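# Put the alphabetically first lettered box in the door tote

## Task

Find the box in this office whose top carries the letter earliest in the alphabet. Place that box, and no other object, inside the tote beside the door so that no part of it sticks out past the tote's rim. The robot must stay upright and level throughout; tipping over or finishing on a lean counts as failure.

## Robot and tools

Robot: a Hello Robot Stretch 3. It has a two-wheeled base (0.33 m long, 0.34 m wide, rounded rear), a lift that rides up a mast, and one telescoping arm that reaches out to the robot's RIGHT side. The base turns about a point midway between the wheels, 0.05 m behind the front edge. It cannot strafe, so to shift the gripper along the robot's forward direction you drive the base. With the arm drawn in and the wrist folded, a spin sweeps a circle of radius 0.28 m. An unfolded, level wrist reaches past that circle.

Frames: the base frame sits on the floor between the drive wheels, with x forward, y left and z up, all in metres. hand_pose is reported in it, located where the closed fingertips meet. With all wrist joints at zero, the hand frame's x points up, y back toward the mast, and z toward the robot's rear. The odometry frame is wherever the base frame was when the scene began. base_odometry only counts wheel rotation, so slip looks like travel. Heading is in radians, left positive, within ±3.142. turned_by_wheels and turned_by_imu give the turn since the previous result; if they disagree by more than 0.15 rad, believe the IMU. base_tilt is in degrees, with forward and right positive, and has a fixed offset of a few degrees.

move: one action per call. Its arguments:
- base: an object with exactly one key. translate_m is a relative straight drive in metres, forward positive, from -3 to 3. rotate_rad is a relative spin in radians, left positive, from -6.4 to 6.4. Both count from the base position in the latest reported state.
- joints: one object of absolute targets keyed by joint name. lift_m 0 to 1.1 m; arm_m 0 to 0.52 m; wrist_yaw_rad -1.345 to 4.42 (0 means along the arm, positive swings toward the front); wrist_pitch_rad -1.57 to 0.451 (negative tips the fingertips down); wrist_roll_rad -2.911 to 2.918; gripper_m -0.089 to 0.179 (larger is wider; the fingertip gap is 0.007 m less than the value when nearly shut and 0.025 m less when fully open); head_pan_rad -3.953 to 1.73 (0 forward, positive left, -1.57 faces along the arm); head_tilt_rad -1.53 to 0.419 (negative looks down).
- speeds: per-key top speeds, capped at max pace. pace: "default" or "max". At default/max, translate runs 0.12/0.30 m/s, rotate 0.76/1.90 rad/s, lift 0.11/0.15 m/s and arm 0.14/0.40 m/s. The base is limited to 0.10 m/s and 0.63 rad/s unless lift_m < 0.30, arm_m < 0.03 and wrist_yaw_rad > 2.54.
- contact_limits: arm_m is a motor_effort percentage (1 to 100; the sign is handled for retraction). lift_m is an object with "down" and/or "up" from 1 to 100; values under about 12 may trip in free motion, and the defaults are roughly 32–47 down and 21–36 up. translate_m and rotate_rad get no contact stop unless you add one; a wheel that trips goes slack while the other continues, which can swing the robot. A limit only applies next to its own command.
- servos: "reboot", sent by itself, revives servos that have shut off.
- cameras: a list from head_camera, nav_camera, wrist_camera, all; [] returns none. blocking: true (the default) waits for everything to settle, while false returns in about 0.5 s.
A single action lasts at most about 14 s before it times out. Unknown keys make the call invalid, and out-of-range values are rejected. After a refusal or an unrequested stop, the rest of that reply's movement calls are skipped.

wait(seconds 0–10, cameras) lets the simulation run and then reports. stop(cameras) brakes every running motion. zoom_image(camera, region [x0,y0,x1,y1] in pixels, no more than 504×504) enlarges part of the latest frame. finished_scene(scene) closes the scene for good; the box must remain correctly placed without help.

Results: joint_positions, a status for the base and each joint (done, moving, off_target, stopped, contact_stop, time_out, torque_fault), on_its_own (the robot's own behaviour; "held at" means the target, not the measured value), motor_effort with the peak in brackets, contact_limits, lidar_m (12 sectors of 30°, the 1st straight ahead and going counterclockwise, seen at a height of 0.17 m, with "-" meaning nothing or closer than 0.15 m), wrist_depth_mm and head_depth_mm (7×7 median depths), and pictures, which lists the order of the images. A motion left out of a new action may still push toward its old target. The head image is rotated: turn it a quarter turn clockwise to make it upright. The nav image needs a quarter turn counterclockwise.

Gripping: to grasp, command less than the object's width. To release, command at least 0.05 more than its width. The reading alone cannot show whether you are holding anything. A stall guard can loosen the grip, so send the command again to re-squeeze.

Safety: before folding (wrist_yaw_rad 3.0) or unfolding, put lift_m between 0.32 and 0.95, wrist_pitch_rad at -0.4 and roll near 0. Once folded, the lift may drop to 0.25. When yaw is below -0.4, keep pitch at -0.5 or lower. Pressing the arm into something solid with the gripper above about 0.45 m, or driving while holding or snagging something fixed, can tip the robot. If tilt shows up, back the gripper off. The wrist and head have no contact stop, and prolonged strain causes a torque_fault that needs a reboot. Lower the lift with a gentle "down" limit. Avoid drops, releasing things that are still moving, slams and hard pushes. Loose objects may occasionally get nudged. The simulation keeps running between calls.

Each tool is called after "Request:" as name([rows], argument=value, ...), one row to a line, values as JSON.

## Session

Request:
move(joints={"head_pan_rad": 1.6, "head_tilt_rad": -0.3}, cameras=["head_camera", "nav_camera", "wrist_camera"])

Request:
move(joints={"head_pan_rad": 0.5, "head_tilt_rad": -0.3}, cameras=["head_camera", "nav_camera"])

Request:
move(joints={"head_pan_rad": -0.6, "head_tilt_rad": -0.3}, cameras=["head_camera", "nav_camera"])

Request:
move(joints={"head_pan_rad": -1.7, "head_tilt_rad": -0.3}, cameras=["head_camera", "nav_camera"])

Request:
move(joints={"head_pan_rad": -2.8, "head_tilt_rad": -0.3}, cameras=["head_camera", "nav_camera"])

Request:
move(joints={"head_pan_rad": -3.9, "head_tilt_rad": -0.3}, cameras=["head_camera", "nav_camera"])

Scene clock: 1.27 s.
move: done
base_odometry: x=+0.000 y=+0.000 heading=+0.000
turned_by_wheels: +0.000
turned_by_imu: +0.000
base_tilt: forward=+0.8 right=-0.2
lidar_m: 1.39 2.08 1.12 0.87 0.86 0.92 1.36 1.08 1.14 0.89 0.88 0.94
head_depth_mm: 835 880 932 995 1067 1149 1248 / 807 850 899 959 1026 1101 1187 / 779 823 872 925 992 1062 1134 / 757 801 844 894 951 1017 1098 / 748 786 828 878 923 981 1056 / 719 751 792 839 890 944 1009 / 698 731 769 817 859 918 975
base_status: not commanded
joint_positions: lift_m=+0.410 arm_m=+0.002 wrist_yaw_rad=+2.888 wrist_pitch_rad=-0.323 wrist_roll_rad=+0.000 gripper_m=+0.037 head_pan_rad=+1.633 head_tilt_rad=-0.299
joint_status: all done
measured_speeds: all 0
motor_effort: left_wheel=-0.3(0.5) right_wheel=+1.7(2.5) lift_m=+26.3(26.6) arm_m=-11.4(11.4) wrist_yaw_rad=+0.5(1.3) wrist_pitch_rad=+2.7(3.1) wrist_roll_rad=+0.8(1.1) gripper_m=-0.6(1.0) head_pan_rad=-0.6(5.2) head_tilt_rad=-2.0(2.5)
hand_pose: x=+0.0377 y=+0.0812 z=+0.4448 quat_wxyz=(+0.201, +0.706, +0.025, +0.678) (m; base frame)
wrist_depth_mm: 128 153 - - - - - / 134 161 - - - - - / 142 156 - - - - - / 151 160 - - - - - / 162 173 - 997 981 990 993 / 755 185 128 720 131 795 796 / 651 195 610 654 613 660 657
pictures: head_camera (sideways), nav_camera (sideways), wrist_camera
Images, in order (width x height): head_camera 896x504, nav_camera 672x504, wrist_camera 644x364.

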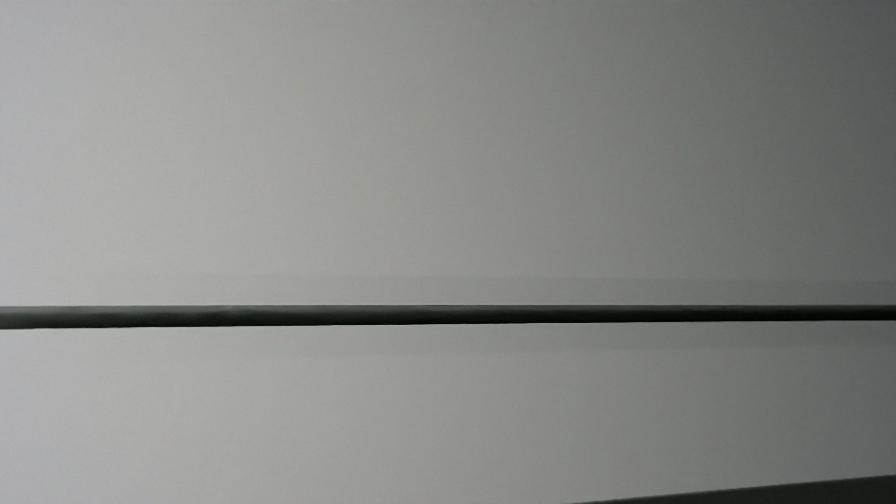

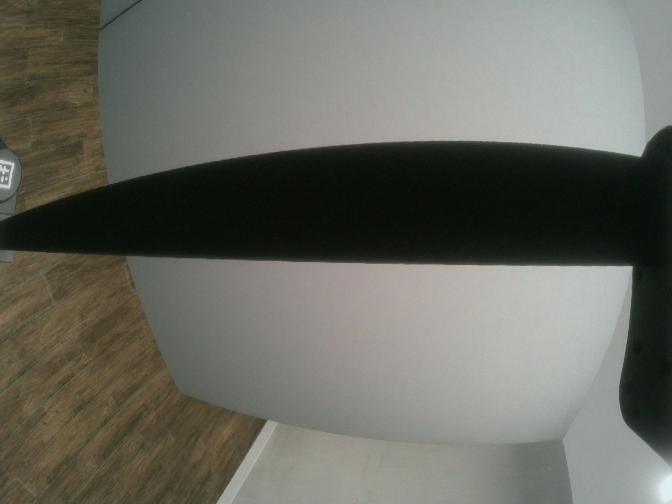

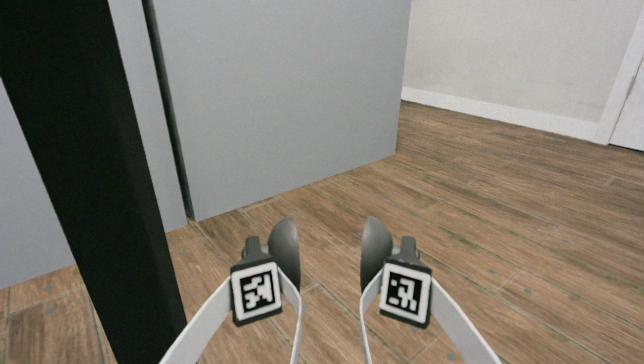

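Scene clock: 2.37 s.
move: done
base_odometry: x=+0.000 y=+0.000 heading=+0.000
turned_by_wheels: +0.000
turned_by_imu: +0.000
base_tilt: forward=+0.9 right=+0.0
lidar_m: 1.39 2.08 1.12 0.87 0.86 0.92 1.36 1.09 1.15 0.89 0.88 0.94
head_depth_mm: 1723 1825 1920 2008 2135 1987 1557 / 1752 1843 1944 2080 2167 1862 1579 / 1783 1873 1969 2080 2195 1963 1552 / 1793 1883 1989 2108 2255 1964 1553 / 1833 1932 2038 2158 2288 1952 1559 / 1862 1949 2060 2176 2296 1955 1559 / 1895 1978 2103 2208 2355 1959 1545
base_status: not commanded
joint_positions: lift_m=+0.410 arm_m=+0.002 wrist_yaw_rad=+2.888 wrist_pitch_rad=-0.323 wrist_roll_rad=+0.000 gripper_m=+0.037 head_pan_rad=+0.491 head_tilt_rad=-0.299
joint_status: all done
measured_speeds: all 0
motor_effort: left_wheel=-0.3(0.4) right_wheel=+1.8(2.6) lift_m=+26.8(26.8) arm_m=-14.7(14.7) wrist_yaw_rad=+0.6(1.4) wrist_pitch_rad=+3.1(3.2) wrist_roll_rad=+0.8(1.1) gripper_m=-0.9(1.4) head_pan_rad=-2.8(5.1) head_tilt_rad=-1.1(6.6)
hand_pose: x=+0.0377 y=+0.0812 z=+0.4448 quat_wxyz=(+0.201, +0.706, +0.025, +0.678) (m; base frame)
wrist_depth_mm: 128 153 - - - - - / 134 161 - - - - - / 142 156 - - - - - / 151 160 - - - - - / 162 172 - 984 - 990 - / 746 184 128 720 131 792 792 / 654 195 617 659 616 659 661
pictures: head_camera (sideways), nav_camera (sideways)
Images, in order (width x height): head_camera 896x504, nav_camera 672x504.

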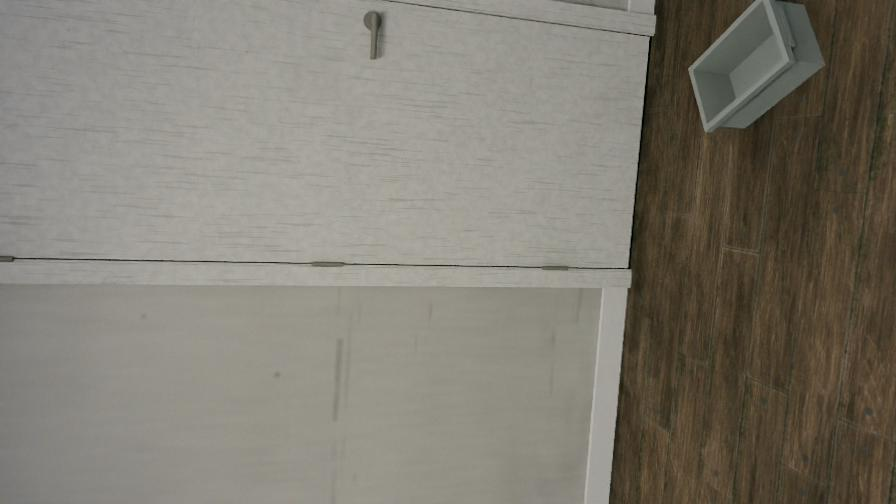

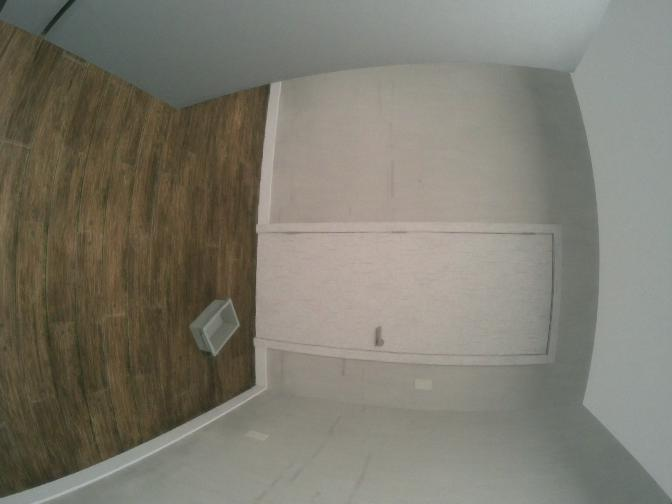

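Scene clock: 3.47 s.
move: done
base_odometry: x=+0.000 y=+0.000 heading=+0.000
turned_by_wheels: +0.000
turned_by_imu: +0.000
base_tilt: forward=+0.8 right=-0.3
lidar_m: 1.39 2.08 1.12 0.87 0.86 0.92 1.36 1.08 1.14 0.90 0.88 0.94
head_depth_mm: 752 782 820 853 894 942 992 / 790 823 865 907 952 1006 1069 / 826 873 917 966 1022 1080 1142 / 865 929 982 1033 1097 1166 1245 / 919 991 1050 1114 1182 1268 1354 / 984 1057 1136 1206 1293 1393 1465 / 1057 1146 1227 1316 1421 1541 1534
base_status: not commanded
joint_positions: lift_m=+0.410 arm_m=+0.002 wrist_yaw_rad=+2.888 wrist_pitch_rad=-0.323 wrist_roll_rad=+0.000 gripper_m=+0.037 head_pan_rad=-0.629 head_tilt_rad=-0.300
joint_status: all done
measured_speeds: all 0
motor_effort: left_wheel=-0.5(0.5) right_wheel=+1.8(2.4) lift_m=+26.8(27.0) arm_m=-17.4(17.6) wrist_yaw_rad=+0.9(1.1) wrist_pitch_rad=+3.0(3.1) wrist_roll_rad=+0.9(1.0) gripper_m=+0.3(1.1) head_pan_rad=+0.7(6.4) head_tilt_rad=-1.8(3.5)
hand_pose: x=+0.0377 y=+0.0812 z=+0.4448 quat_wxyz=(+0.201, +0.706, +0.025, +0.678) (m; base frame)
wrist_depth_mm: 128 154 - - - - - / 134 161 - - - - - / 142 157 - - - - - / 151 160 - - - - - / 162 172 - 977 976 994 997 / 757 184 128 729 131 796 789 / 650 195 613 652 613 649 654
pictures: head_camera (sideways), nav_camera (sideways)
Images, in order (width x height): head_camera 896x504, nav_camera 672x504.

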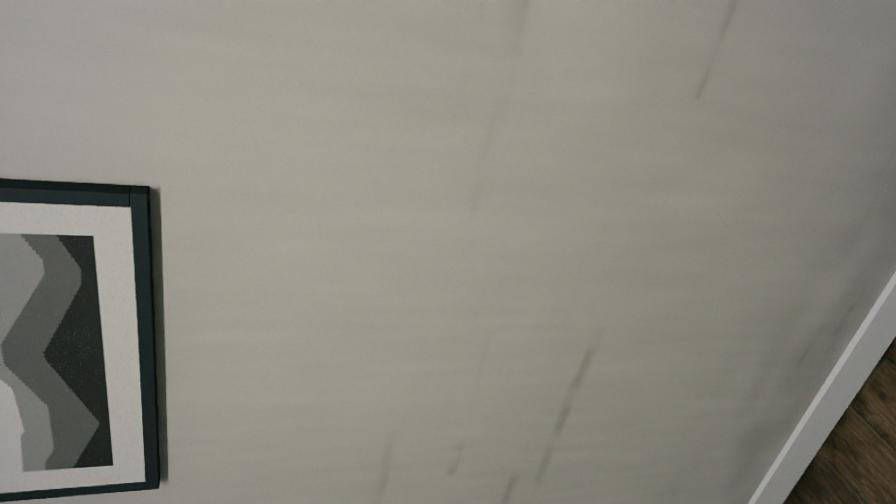

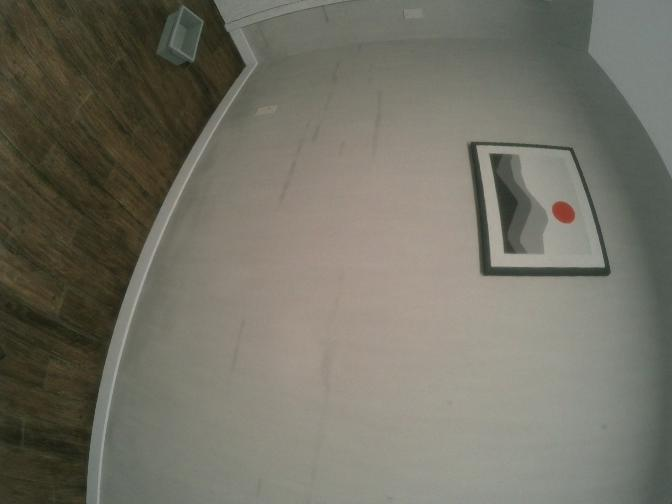

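Scene clock: 4.53 s.
move: done
base_odometry: x=+0.000 y=+0.000 heading=+0.000
turned_by_wheels: +0.000
turned_by_imu: +0.000
base_tilt: forward=+0.9 right=-0.2
lidar_m: 1.39 2.08 1.12 0.87 0.86 0.92 1.36 1.08 1.15 0.89 0.88 0.94
head_depth_mm: 1023 1093 1172 1254 1366 1481 1541 / 966 1023 1094 1171 1256 1366 1447 / 907 960 1023 1089 1161 1249 1364 / 859 906 954 1017 1081 1165 1255 / 819 858 906 960 1019 1085 1162 / 778 814 854 904 959 1015 1081 / 742 775 815 855 908 957 1017
base_status: not commanded
joint_positions: lift_m=+0.410 arm_m=+0.002 wrist_yaw_rad=+2.888 wrist_pitch_rad=-0.323 wrist_roll_rad=+0.000 gripper_m=+0.037 head_pan_rad=-1.736 head_tilt_rad=-0.300
joint_status: all done
measured_speeds: all 0
motor_effort: left_wheel=-0.2(0.4) right_wheel=+2.1(2.5) lift_m=+26.9(27.2) arm_m=-20.9(20.9) wrist_yaw_rad=+1.0(1.4) wrist_pitch_rad=+2.7(3.1) wrist_roll_rad=+1.0(1.0) gripper_m=-0.4(1.2) head_pan_rad=+0.2(5.8) head_tilt_rad=-2.1(3.2)
hand_pose: x=+0.0377 y=+0.0812 z=+0.4448 quat_wxyz=(+0.201, +0.706, +0.025, +0.678) (m; base frame)
wrist_depth_mm: 128 153 - - - - - / 134 161 - - - - - / 142 156 - - - - - / 151 160 - - - - - / 162 173 - 990 989 991 986 / 752 184 128 726 131 784 789 / 654 196 620 662 619 662 660
pictures: head_camera (sideways), nav_camera (sideways)
Images, in order (width x height): head_camera 896x504, nav_camera 672x504.

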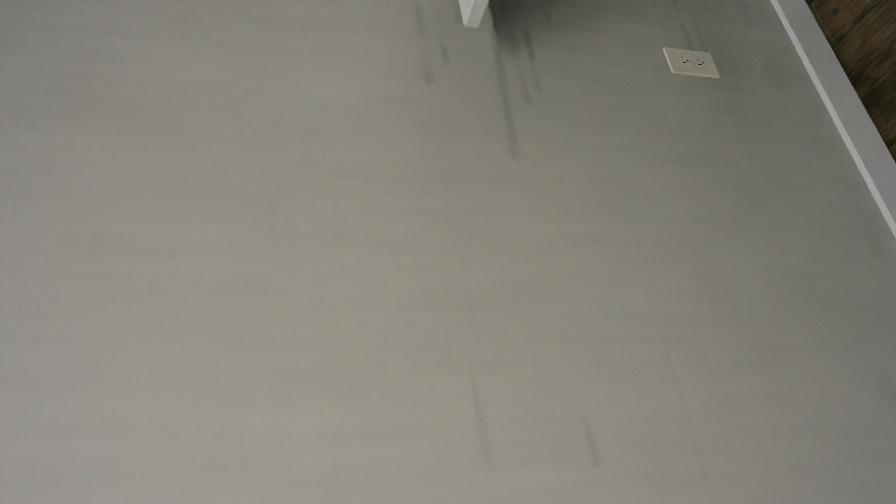

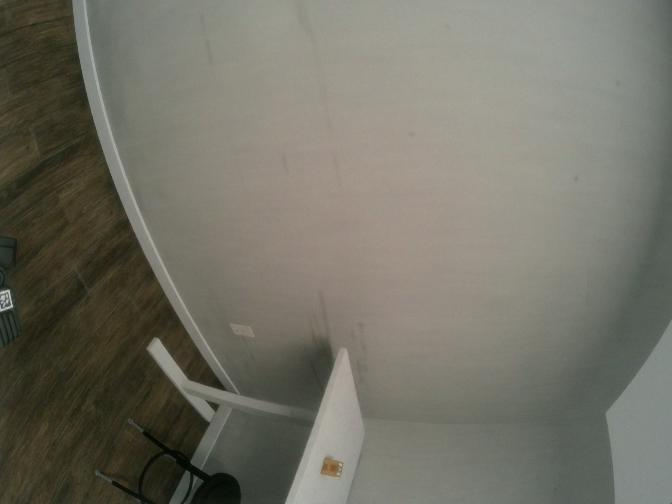

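Scene clock: 5.60 s.
move: done
base_odometry: x=+0.000 y=+0.000 heading=+0.000
turned_by_wheels: +0.000
turned_by_imu: +0.000
base_tilt: forward=+0.8 right=+0.0
lidar_m: 1.39 2.08 1.12 0.87 0.86 0.92 1.36 1.08 1.14 0.90 0.88 0.95
head_depth_mm: 1467 1553 1649 1200 1830 1730 1513 / 1464 1555 1627 1182 1849 1937 1564 / 1453 1529 1612 1174 1812 1907 1574 / 1452 1522 1611 1155 1786 1761 1508 / 1428 1506 1594 1156 1459 1758 1503 / 1433 1510 1594 1154 1742 1561 1512 / 1430 1493 1573 1137 1769 1863 1541
base_status: not commanded
joint_positions: lift_m=+0.410 arm_m=+0.002 wrist_yaw_rad=+2.888 wrist_pitch_rad=-0.323 wrist_roll_rad=+0.000 gripper_m=+0.037 head_pan_rad=-2.839 head_tilt_rad=-0.300
joint_status: all done
measured_speeds: all 0
motor_effort: left_wheel=-0.2(0.5) right_wheel=+2.0(2.5) lift_m=+26.9(27.5) arm_m=-23.6(23.6) wrist_yaw_rad=+0.6(1.2) wrist_pitch_rad=+2.7(3.1) wrist_roll_rad=+1.0(1.0) gripper_m=-0.2(1.6) head_pan_rad=-0.2(4.3) head_tilt_rad=-1.0(3.8)
hand_pose: x=+0.0377 y=+0.0812 z=+0.4448 quat_wxyz=(+0.201, +0.706, +0.025, +0.678) (m; base frame)
wrist_depth_mm: 128 153 - - - - - / 134 161 - - - - - / 142 157 - - - - - / 151 160 - - - - - / 162 172 - 989 985 982 991 / 754 184 128 724 131 783 801 / 648 195 614 657 617 662 662
pictures: head_camera (sideways), nav_camera (sideways)
Images, in order (width x height): head_camera 896x504, nav_camera 672x504.

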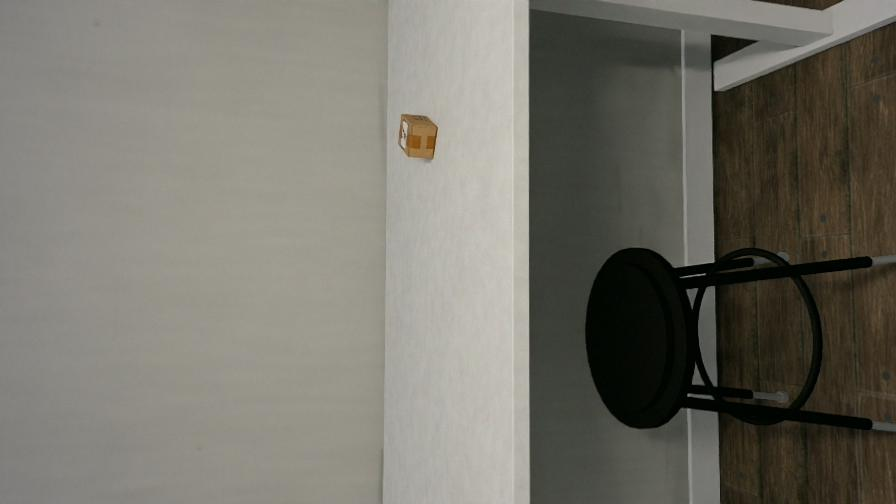

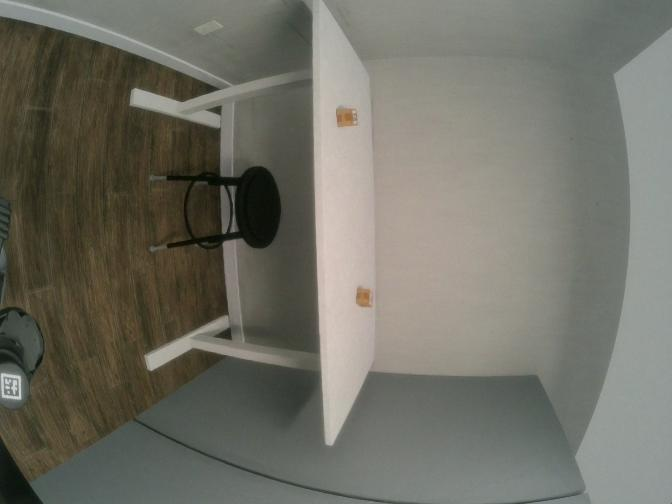

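Scene clock: 6.67 s.
move: done
base_odometry: x=+0.000 y=+0.000 heading=+0.000
turned_by_wheels: +0.000
turned_by_imu: +0.000
base_tilt: forward=+0.9 right=-0.2
lidar_m: 1.39 2.08 1.11 0.87 0.86 0.92 1.36 1.08 1.15 0.89 0.88 0.94
head_depth_mm: - - - - - - - / 736 771 809 - - - - / 759 796 834 879 935 988 1057 / 789 829 874 924 981 1039 1110 / 822 863 911 970 1029 1104 1184 / 860 904 957 1023 1088 1170 1254 / 895 948 1011 1069 1155 1244 1341
base_status: not commanded
joint_positions: lift_m=+0.410 arm_m=+0.002 wrist_yaw_rad=+2.888 wrist_pitch_rad=-0.323 wrist_roll_rad=+0.000 gripper_m=+0.037 head_pan_rad=-3.940 head_tilt_rad=-0.300
joint_status: all done
measured_speeds: all 0
motor_effort: left_wheel=-0.3(0.4) right_wheel=+2.0(2.6) lift_m=+27.4(27.5) arm_m=-23.1(23.6) wrist_yaw_rad=+0.6(1.3) wrist_pitch_rad=+2.7(3.2) wrist_roll_rad=+0.9(1.1) gripper_m=-0.9(1.2) head_pan_rad=+1.1(4.6) head_tilt_rad=-1.6(4.4)
hand_pose: x=+0.0377 y=+0.0812 z=+0.4448 quat_wxyz=(+0.201, +0.706, +0.025, +0.678) (m; base frame)
wrist_depth_mm: 129 153 - - - - - / 134 161 - - - - - / 142 156 - - - - - / 151 160 - - - - - / 162 172 - 989 - 999 993 / 757 184 128 727 131 788 792 / 655 196 617 654 617 650 659
pictures: head_camera (sideways), nav_camera (sideways)
Images, in order (width x height): head_camera 896x504, nav_camera 672x504.

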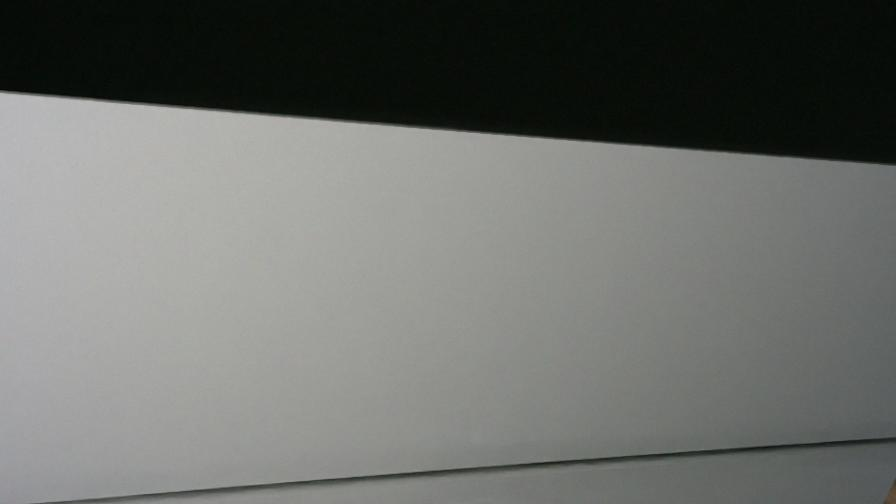

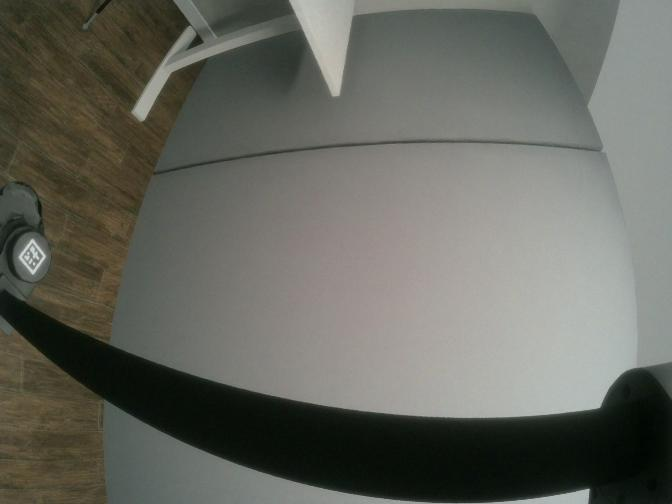

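Request:
move(joints={"head_pan_rad": -2.95, "head_tilt_rad": -0.3}, cameras=["head_camera"])

Request:
zoom_image(camera="head_camera", region=[370, 160, 470, 260])

Request:
move(joints={"head_pan_rad": -2.35, "head_tilt_rad": -0.3}, cameras=["head_camera", "nav_camera"])

Request:
zoom_image(camera="head_camera", region=[350, 180, 500, 330])

Scene clock: 31.63 s.
move: done
base_odometry: x=+0.000 y=+0.000 heading=+0.000
turned_by_wheels: +0.000
turned_by_imu: +0.001
base_tilt: forward=+0.8 right=-0.2
lidar_m: 1.40 2.08 1.12 0.87 0.86 0.92 1.36 1.08 1.14 0.89 0.88 0.94
head_depth_mm: 1524 1606 1699 1199 1699 1784 1573 / 1494 1587 1675 1189 1898 1854 1563 / 1489 1563 1638 1180 1852 1935 1563 / 1457 1543 1628 1168 1847 1922 1563 / 1448 1511 1595 1152 1780 1773 1510 / 1433 1491 1570 1151 1446 1758 1555 / 1407 1470 1550 1142 1716 1758 1494
base_status: not commanded
joint_positions: lift_m=+0.410 arm_m=+0.002 wrist_yaw_rad=+2.888 wrist_pitch_rad=-0.323 wrist_roll_rad=+0.000 gripper_m=+0.037 head_pan_rad=-2.927 head_tilt_rad=-0.300
joint_status: all done
measured_speeds: all 0
motor_effort: left_wheel=-0.2(0.5) right_wheel=+2.0(2.4) lift_m=+28.6(28.6) arm_m=-22.7(23.3) wrist_yaw_rad=+1.0(1.3) wrist_pitch_rad=+3.1(3.1) wrist_roll_rad=+1.0(1.0) gripper_m=-0.9(1.2) head_pan_rad=+0.4(4.8) head_tilt_rad=+0.2(3.3)
hand_pose: x=+0.0377 y=+0.0812 z=+0.4448 quat_wxyz=(+0.201, +0.706, +0.025, +0.678) (m; base frame)
wrist_depth_mm: 128 153 - - - - - / 134 161 - - - - - / 142 156 - - - - - / 151 160 - - - - - / 162 172 - 970 994 994 985 / 751 184 128 731 131 790 792 / 660 195 616 653 617 656 658
pictures: head_camera (sideways)
Images, in order (width x height): head_camera 896x504.

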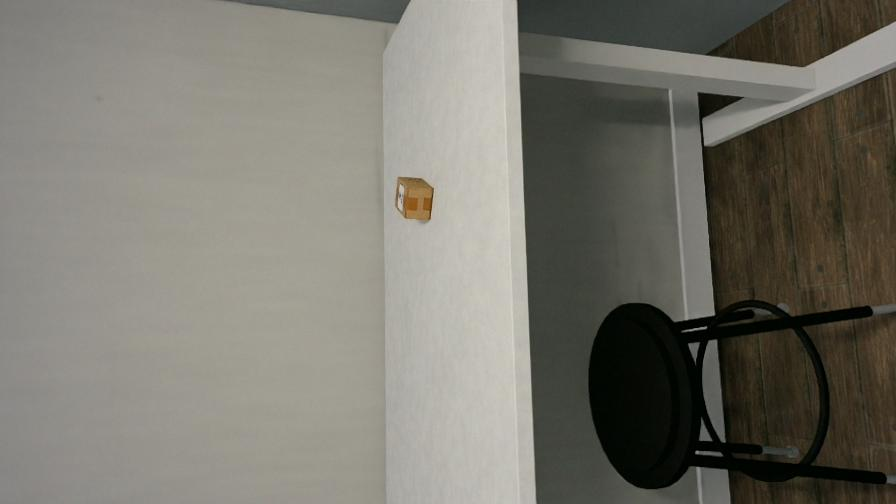

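Scaled by 5.040 from the camera's 896x504 image, which has a finer 1280x720 frame.

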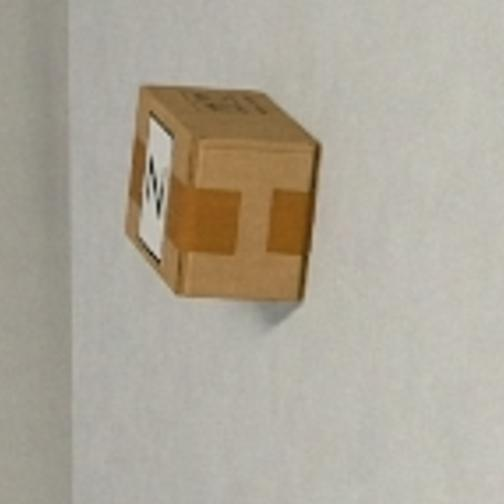

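Scene clock: 32.53 s.
move: done
base_odometry: x=+0.000 y=+0.000 heading=+0.000
turned_by_wheels: +0.000
turned_by_imu: +0.000
base_tilt: forward=+0.7 right=-0.2
lidar_m: 1.40 2.08 1.11 0.87 0.86 0.92 1.36 1.08 1.14 0.89 0.88 0.95
head_depth_mm: 1428 1483 1544 1184 1687 1246 1573 / 1485 1551 1623 1187 1804 1844 1528 / 1542 1616 1700 1101 1882 1916 1569 / 1620 1696 1763 1177 1518 1641 1551 / 1444 1531 1591 1254 1794 1816 1516 / 1254 1303 1352 1368 1499 1582 1523 / 1108 1146 1186 1234 1286 1350 1401
base_status: not commanded
joint_positions: lift_m=+0.410 arm_m=+0.002 wrist_yaw_rad=+2.888 wrist_pitch_rad=-0.323 wrist_roll_rad=+0.000 gripper_m=+0.037 head_pan_rad=-2.325 head_tilt_rad=-0.300
joint_status: all done
measured_speeds: all 0
motor_effort: left_wheel=-0.3(0.4) right_wheel=+2.3(2.7) lift_m=+28.4(28.7) arm_m=-23.0(23.1) wrist_yaw_rad=+1.0(1.1) wrist_pitch_rad=+2.7(3.0) wrist_roll_rad=+0.9(1.1) gripper_m=-0.1(0.9) head_pan_rad=+0.6(4.9) head_tilt_rad=-1.4(5.7)
hand_pose: x=+0.0377 y=+0.0812 z=+0.4448 quat_wxyz=(+0.201, +0.706, +0.025, +0.678) (m; base frame)
wrist_depth_mm: 128 154 - - - - - / 134 161 - - - - - / 142 156 - - - - - / 151 160 - - - - - / 162 172 - - 995 994 982 / 752 184 128 732 131 793 787 / 647 196 607 659 614 659 656
pictures: head_camera (sideways), nav_camera (sideways)
Images, in order (width x height): head_camera 896x504, nav_camera 672x504.

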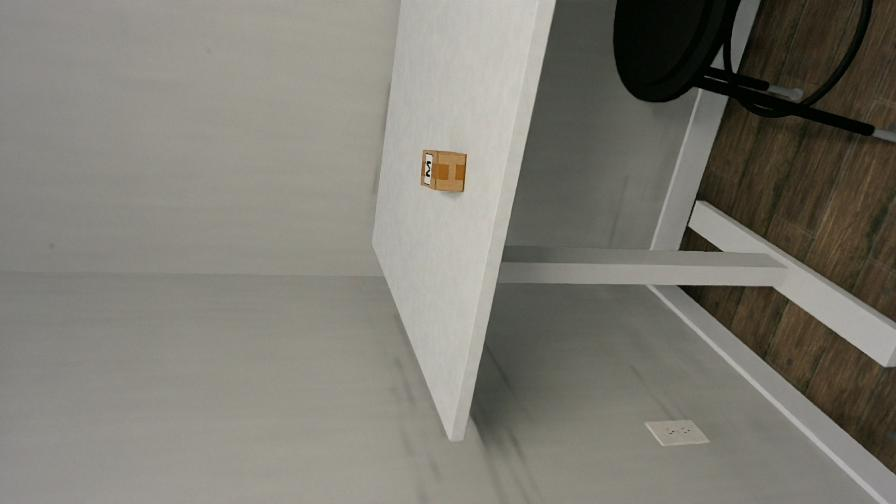

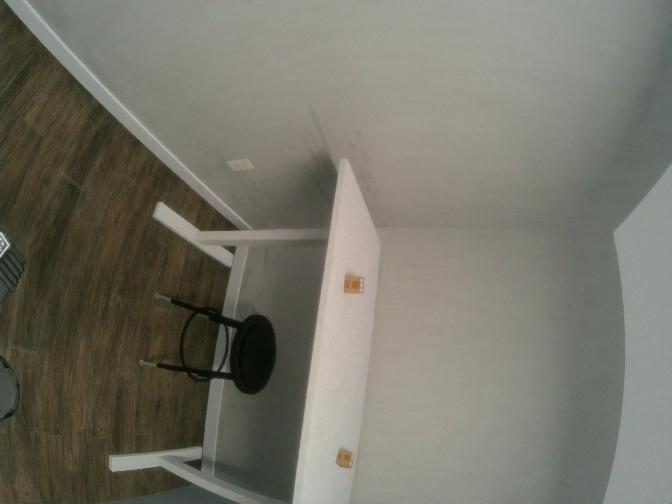

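Scaled by 3.360 from the camera's 896x504 image, which has a finer 1280x720 frame.

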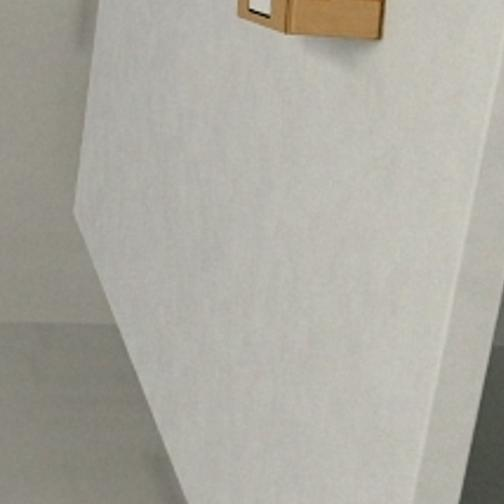

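Request:
zoom_image(camera="head_camera", region=[415, 140, 475, 200])

Scaled by 8.400 from the camera's 896x504 image, which has a finer 1280x720 frame.

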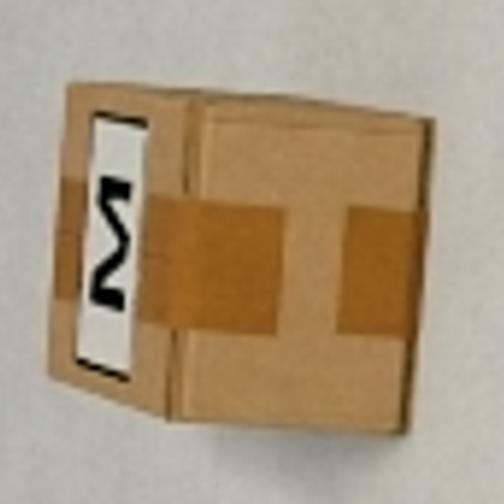

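Request:
move(base={"rotate_rad": 0.76}, joints={"lift_m": 0.28, "head_pan_rad": 0.6, "head_tilt_rad": -0.3}, cameras=[])

Request:
move(base={"translate_m": 1.5}, pace="max", cameras=["nav_camera", "wrist_camera"])

Scene clock: 47.47 s.
move: done
base_odometry: x=+0.000 y=+0.000 heading=+0.759
turned_by_wheels: +0.759
turned_by_imu: +0.757
base_tilt: forward=+1.0 right=-0.2
lidar_m: 2.08 0.96 0.86 0.86 1.03 1.08 1.12 0.99 0.88 0.89 1.06 2.00
head_depth_mm: 1039 1105 1183 1279 1392 1796 1549 / 967 1024 1095 1168 1266 1374 1474 / 910 957 1026 1100 1164 1257 1365 / 857 904 953 1016 1080 1160 1247 / 808 850 897 949 1010 1079 1151 / 766 805 845 890 945 1001 1069 / 730 762 800 843 899 950 1004
base_status: done
joint_positions: lift_m=+0.280 arm_m=+0.002 wrist_yaw_rad=+2.888 wrist_pitch_rad=-0.323 wrist_roll_rad=+0.000 gripper_m=+0.037 head_pan_rad=+0.616 head_tilt_rad=-0.300
joint_status: all done
measured_speeds: translate_m=+0.000 rotate_rad=+0.000 lift_m=+0.000 arm_m=+0.000 wrist_yaw_rad=+0.000 wrist_pitch_rad=+0.000 wrist_roll_rad=+0.000 head_pan_rad=-0.024 head_tilt_rad=+0.000
motor_effort: left_wheel=-10.5(15.5) right_wheel=+10.3(14.0) lift_m=+24.5(27.1) arm_m=-23.2(23.8) wrist_yaw_rad=+0.8(1.2) wrist_pitch_rad=+2.6(3.2) wrist_roll_rad=+0.8(1.1) gripper_m=-0.4(1.3) head_pan_rad=-2.3(5.6) head_tilt_rad=-0.7(5.4)
hand_pose: x=+0.0377 y=+0.0811 z=+0.3145 quat_wxyz=(+0.201, +0.706, +0.025, +0.678) (m; base frame)
wrist_depth_mm: 128 140 - - - - - / 134 145 - - 885 - - / 142 149 - - - - - / 151 169 993 933 933 929 938 / 169 173 788 758 753 746 755 / 573 184 128 552 131 597 596 / 499 197 291 498 468 502 499
pictures: none
No camera images: "cameras" was empty.

Scene clock: 53.87 s.
move: done
base_odometry: x=+1.088 y=+1.033 heading=+0.760
turned_by_wheels: +0.000
turned_by_imu: +0.000
base_tilt: forward=+0.8 right=-0.2
lidar_m: 0.68 0.82 1.54 0.52 0.47 0.86 2.47 1.52 1.36 1.18 0.74 0.67
head_depth_mm: 731 758 779 811 835 871 904 / 811 842 868 905 943 987 1029 / 910 946 987 1036 1080 1138 1195 / 1040 1089 1142 1203 1274 1337 1418 / 1212 1276 1348 1442 1546 1651 1547 / 1445 1528 1660 1759 1939 1881 1541 / 1787 1929 2096 2363 2440 1954 1544
base_status: done
joint_positions: lift_m=+0.280 arm_m=+0.002 wrist_yaw_rad=+2.888 wrist_pitch_rad=-0.323 wrist_roll_rad=+0.000 gripper_m=+0.037 head_pan_rad=+0.600 head_tilt_rad=-0.300
joint_status: not commanded
measured_speeds: all 0
motor_effort: left_wheel=+4.7(12.8) right_wheel=+1.9(18.9) lift_m=+28.8(30.7) arm_m=-22.0(23.4) wrist_yaw_rad=+0.9(1.3) wrist_pitch_rad=+2.8(3.5) wrist_roll_rad=+0.8(1.1) gripper_m=+0.2(1.6) head_pan_rad=-2.9(4.5) head_tilt_rad=-0.4(2.1)
hand_pose: x=+0.0377 y=+0.0811 z=+0.3144 quat_wxyz=(+0.201, +0.706, +0.025, +0.678) (m; base frame)
wrist_depth_mm: 128 140 - - - - - / 135 145 - - - - - / 142 149 - - - - - / 151 158 981 993 997 988 - / 162 171 740 746 746 751 756 / 571 184 128 557 131 598 599 / 494 196 294 500 469 497 503
pictures: nav_camera (sideways), wrist_camera
Images, in order (width x height): nav_camera 672x504, wrist_camera 644x364.

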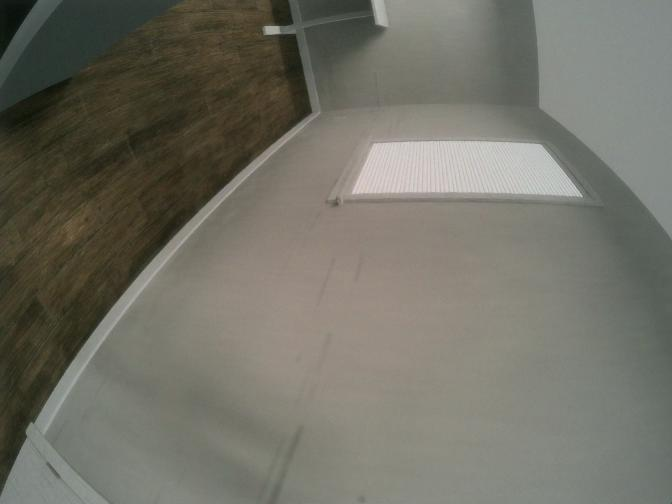

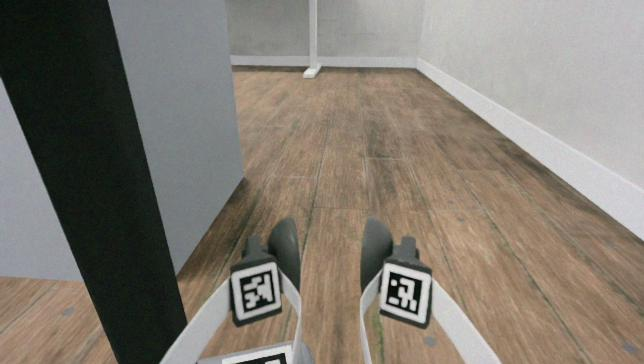

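Request:
move(base={"rotate_rad": 1.178}, joints={"head_pan_rad": 0.9}, pace="max", cameras=[])

Request:
move(base={"translate_m": 1.3}, pace="max", cameras=["nav_camera", "head_camera"])

Scene clock: 59.33 s.
move: done
base_odometry: x=+1.088 y=+1.033 heading=+1.937
turned_by_wheels: +1.178
turned_by_imu: +1.173
base_tilt: forward=+0.9 right=-0.3
lidar_m: 2.04 0.47 0.50 1.13 2.10 1.45 1.36 1.03 0.71 0.67 0.70 0.90
head_depth_mm: 371 400 432 470 513 566 634 / 386 399 416 439 465 500 542 / 425 442 463 483 507 537 565 / 472 494 519 548 579 614 653 / 532 560 593 631 675 721 772 / 608 650 692 744 804 870 947 / 710 766 833 906 996 1098 1222
base_status: done
joint_positions: lift_m=+0.280 arm_m=+0.002 wrist_yaw_rad=+2.888 wrist_pitch_rad=-0.323 wrist_roll_rad=+0.000 gripper_m=+0.037 head_pan_rad=+0.900 head_tilt_rad=-0.300
joint_status: all done
measured_speeds: all 0
motor_effort: left_wheel=-8.2(16.7) right_wheel=+9.6(16.0) lift_m=+24.2(26.3) arm_m=-23.3(23.8) wrist_yaw_rad=+0.9(1.2) wrist_pitch_rad=+2.9(3.3) wrist_roll_rad=+0.8(1.1) gripper_m=-0.8(1.1) head_pan_rad=+2.3(4.3) head_tilt_rad=-1.7(1.7)
hand_pose: x=+0.0377 y=+0.0811 z=+0.3144 quat_wxyz=(+0.201, +0.706, +0.025, +0.678) (m; base frame)
wrist_depth_mm: 128 - - - - 468 - / 134 - - - - 493 - / 142 - - - - - - / 151 169 973 984 - - - / 169 173 792 757 158 - - / 570 185 128 552 130 575 600 / 493 196 295 500 470 502 496
pictures: none
No camera images: "cameras" was empty.

Scene clock: 65.03 s.
move: done
base_odometry: x=+0.622 y=+2.247 heading=+1.937
turned_by_wheels: +0.000
turned_by_imu: -0.001
base_tilt: forward=+1.1 right=-0.4
lidar_m: 1.72 1.71 2.34 2.72 1.41 0.60 2.65 0.90 0.62 0.58 0.59 0.76
head_depth_mm: 2174 2243 2269 2396 2474 1979 1576 / 2353 2432 2408 2657 2642 1978 1569 / 2563 2736 2681 2841 2476 1978 1553 / 2879 3034 3169 3304 2653 1958 1559 / 3234 3330 3548 3670 2666 1946 1550 / 3116 3234 3370 3482 2642 1935 1545 / 2907 3028 3168 3274 2661 1930 1534
base_status: done
joint_positions: lift_m=+0.280 arm_m=+0.002 wrist_yaw_rad=+2.888 wrist_pitch_rad=-0.323 wrist_roll_rad=+0.000 gripper_m=+0.037 head_pan_rad=+0.900 head_tilt_rad=-0.300
joint_status: not commanded
measured_speeds: all 0
motor_effort: left_wheel=+0.0(12.3) right_wheel=+7.3(18.2) lift_m=+24.4(24.6) arm_m=-19.2(23.1) wrist_yaw_rad=+0.9(1.3) wrist_pitch_rad=+3.0(3.4) wrist_roll_rad=+0.9(1.1) gripper_m=-0.6(1.2) head_pan_rad=+2.1(4.6) head_tilt_rad=+0.2(1.6)
hand_pose: x=+0.0377 y=+0.0811 z=+0.3144 quat_wxyz=(+0.201, +0.706, +0.025, +0.678) (m; base frame)
wrist_depth_mm: 128 - - - - - - / 134 - - - - - - / 142 - - - - - - / 151 169 991 985 997 - - / 168 174 787 745 744 751 742 / 575 185 128 554 131 593 599 / 497 196 296 499 468 497 503
pictures: head_camera (sideways), nav_camera (sideways)
Images, in order (width x height): head_camera 896x504, nav_camera 672x504.

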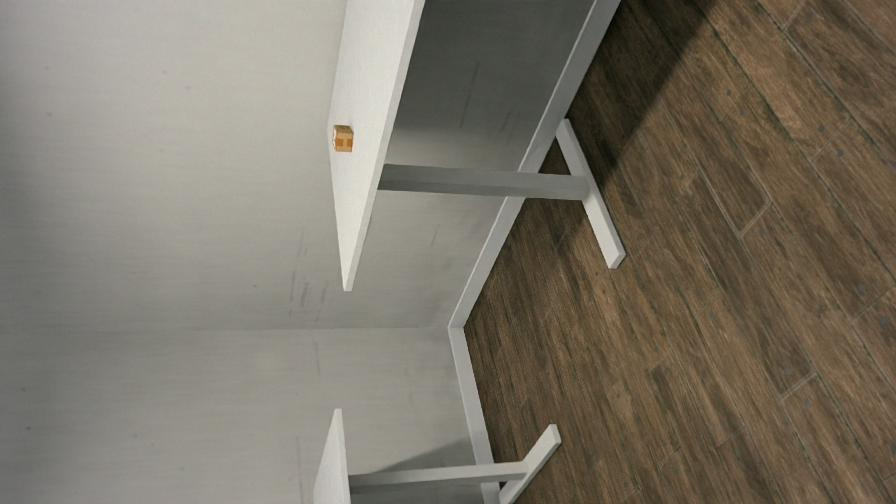

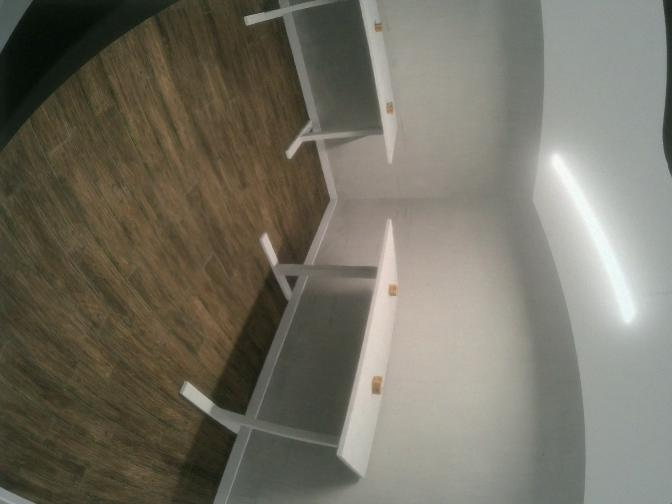

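Request:
move(base={"rotate_rad": 1.145}, pace="max", cameras=[])

Request:
move(base={"translate_m": 1.1}, joints={"head_pan_rad": -0.5, "head_tilt_rad": -0.3}, pace="max", cameras=["nav_camera", "head_camera"])

Scene clock: 76.43 s.
move: done
base_odometry: x=+0.622 y=+2.247 heading=+3.081
turned_by_wheels: +1.145
turned_by_imu: +1.140
base_tilt: forward=+0.9 right=-0.1
lidar_m: 2.95 2.25 1.29 0.60 2.15 0.82 0.60 0.58 0.60 0.82 1.71 2.21
head_depth_mm: 2632 2776 2913 3045 2676 1990 1564 / 1923 2011 2099 2212 2372 1958 1563 / 1164 1235 1314 1428 1782 1782 1572 / 1178 1253 1307 1354 1447 1532 1485 / 1223 1304 1383 1115 1523 1163 1420 / 1236 1348 1416 1016 1437 1160 951 / 664 1195 1262 1004 764 1152 918
base_status: done
joint_positions: lift_m=+0.280 arm_m=+0.002 wrist_yaw_rad=+2.888 wrist_pitch_rad=-0.323 wrist_roll_rad=+0.000 gripper_m=+0.037 head_pan_rad=+0.900 head_tilt_rad=-0.300
joint_status: not commanded
measured_speeds: all 0
motor_effort: left_wheel=-9.4(15.8) right_wheel=+8.8(17.0) lift_m=+27.2(30.5) arm_m=-23.2(23.7) wrist_yaw_rad=+0.9(1.2) wrist_pitch_rad=+2.8(3.4) wrist_roll_rad=+0.8(1.1) gripper_m=+0.7(0.9) head_pan_rad=+2.3(3.6) head_tilt_rad=-0.3(1.4)
hand_pose: x=+0.0377 y=+0.0811 z=+0.3144 quat_wxyz=(+0.201, +0.706, +0.025, +0.678) (m; base frame)
wrist_depth_mm: 129 - - - - - - / 134 - - - - - - / 142 - - - - - - / 151 169 926 842 960 - 999 / 168 173 792 713 755 758 753 / 573 184 128 555 131 606 601 / 495 197 296 500 471 505 503
pictures: none
No camera images: "cameras" was empty.

Scene clock: 81.47 s.
move: done
base_odometry: x=-0.476 y=+2.313 heading=+3.081
turned_by_wheels: +0.000
turned_by_imu: +0.000
base_tilt: forward=+0.9 right=-0.1
lidar_m: 1.87 2.25 1.61 1.05 1.23 1.13 1.59 1.53 1.59 1.24 1.58 1.31
head_depth_mm: 1386 1443 1511 1193 1627 1727 1574 / 1467 1538 1606 1142 1761 1842 1564 / 1559 1629 1709 1168 1833 1889 1553 / 1677 1736 1838 1165 2047 1899 1507 / 1774 1866 1966 1996 2231 1941 1546 / 1903 2017 2153 2264 2375 1937 1555 / 2059 2188 2334 2495 2570 1954 1541
base_status: done
joint_positions: lift_m=+0.280 arm_m=+0.002 wrist_yaw_rad=+2.888 wrist_pitch_rad=-0.324 wrist_roll_rad=+0.000 gripper_m=+0.037 head_pan_rad=-0.501 head_tilt_rad=-0.300
joint_status: all done
measured_speeds: all 0
motor_effort: left_wheel=-1.5(12.4) right_wheel=+8.4(19.1) lift_m=+22.6(27.3) arm_m=-21.6(23.4) wrist_yaw_rad=+0.6(1.2) wrist_pitch_rad=+3.0(3.4) wrist_roll_rad=+0.9(1.1) gripper_m=+0.3(1.3) head_pan_rad=+2.6(4.5) head_tilt_rad=-0.5(2.6)
hand_pose: x=+0.0377 y=+0.0811 z=+0.3144 quat_wxyz=(+0.201, +0.706, +0.025, +0.678) (m; base frame)
wrist_depth_mm: 128 938 - - - - - / 134 993 - - - - - / 142 - - - - - - / 151 169 989 980 - - - / 169 174 790 746 742 751 748 / 571 184 128 554 131 600 595 / 496 197 295 499 467 502 502
pictures: head_camera (sideways), nav_camera (sideways)
Images, in order (width x height): head_camera 896x504, nav_camera 672x504.

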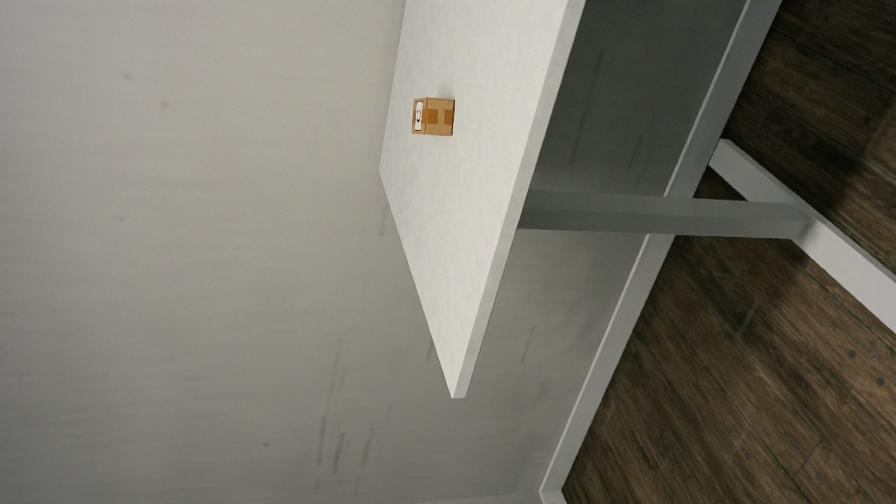

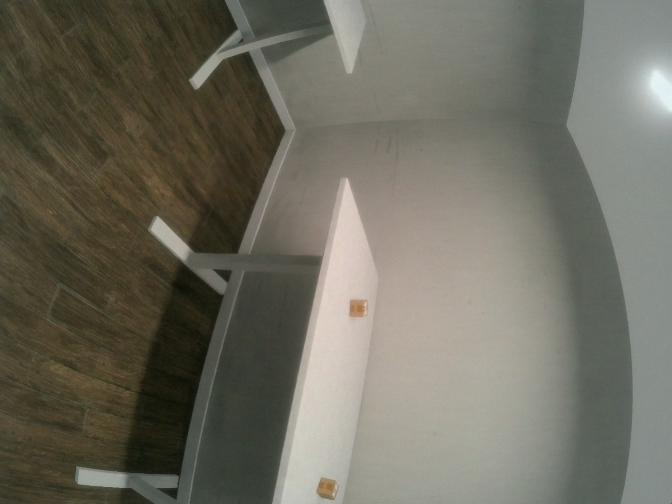

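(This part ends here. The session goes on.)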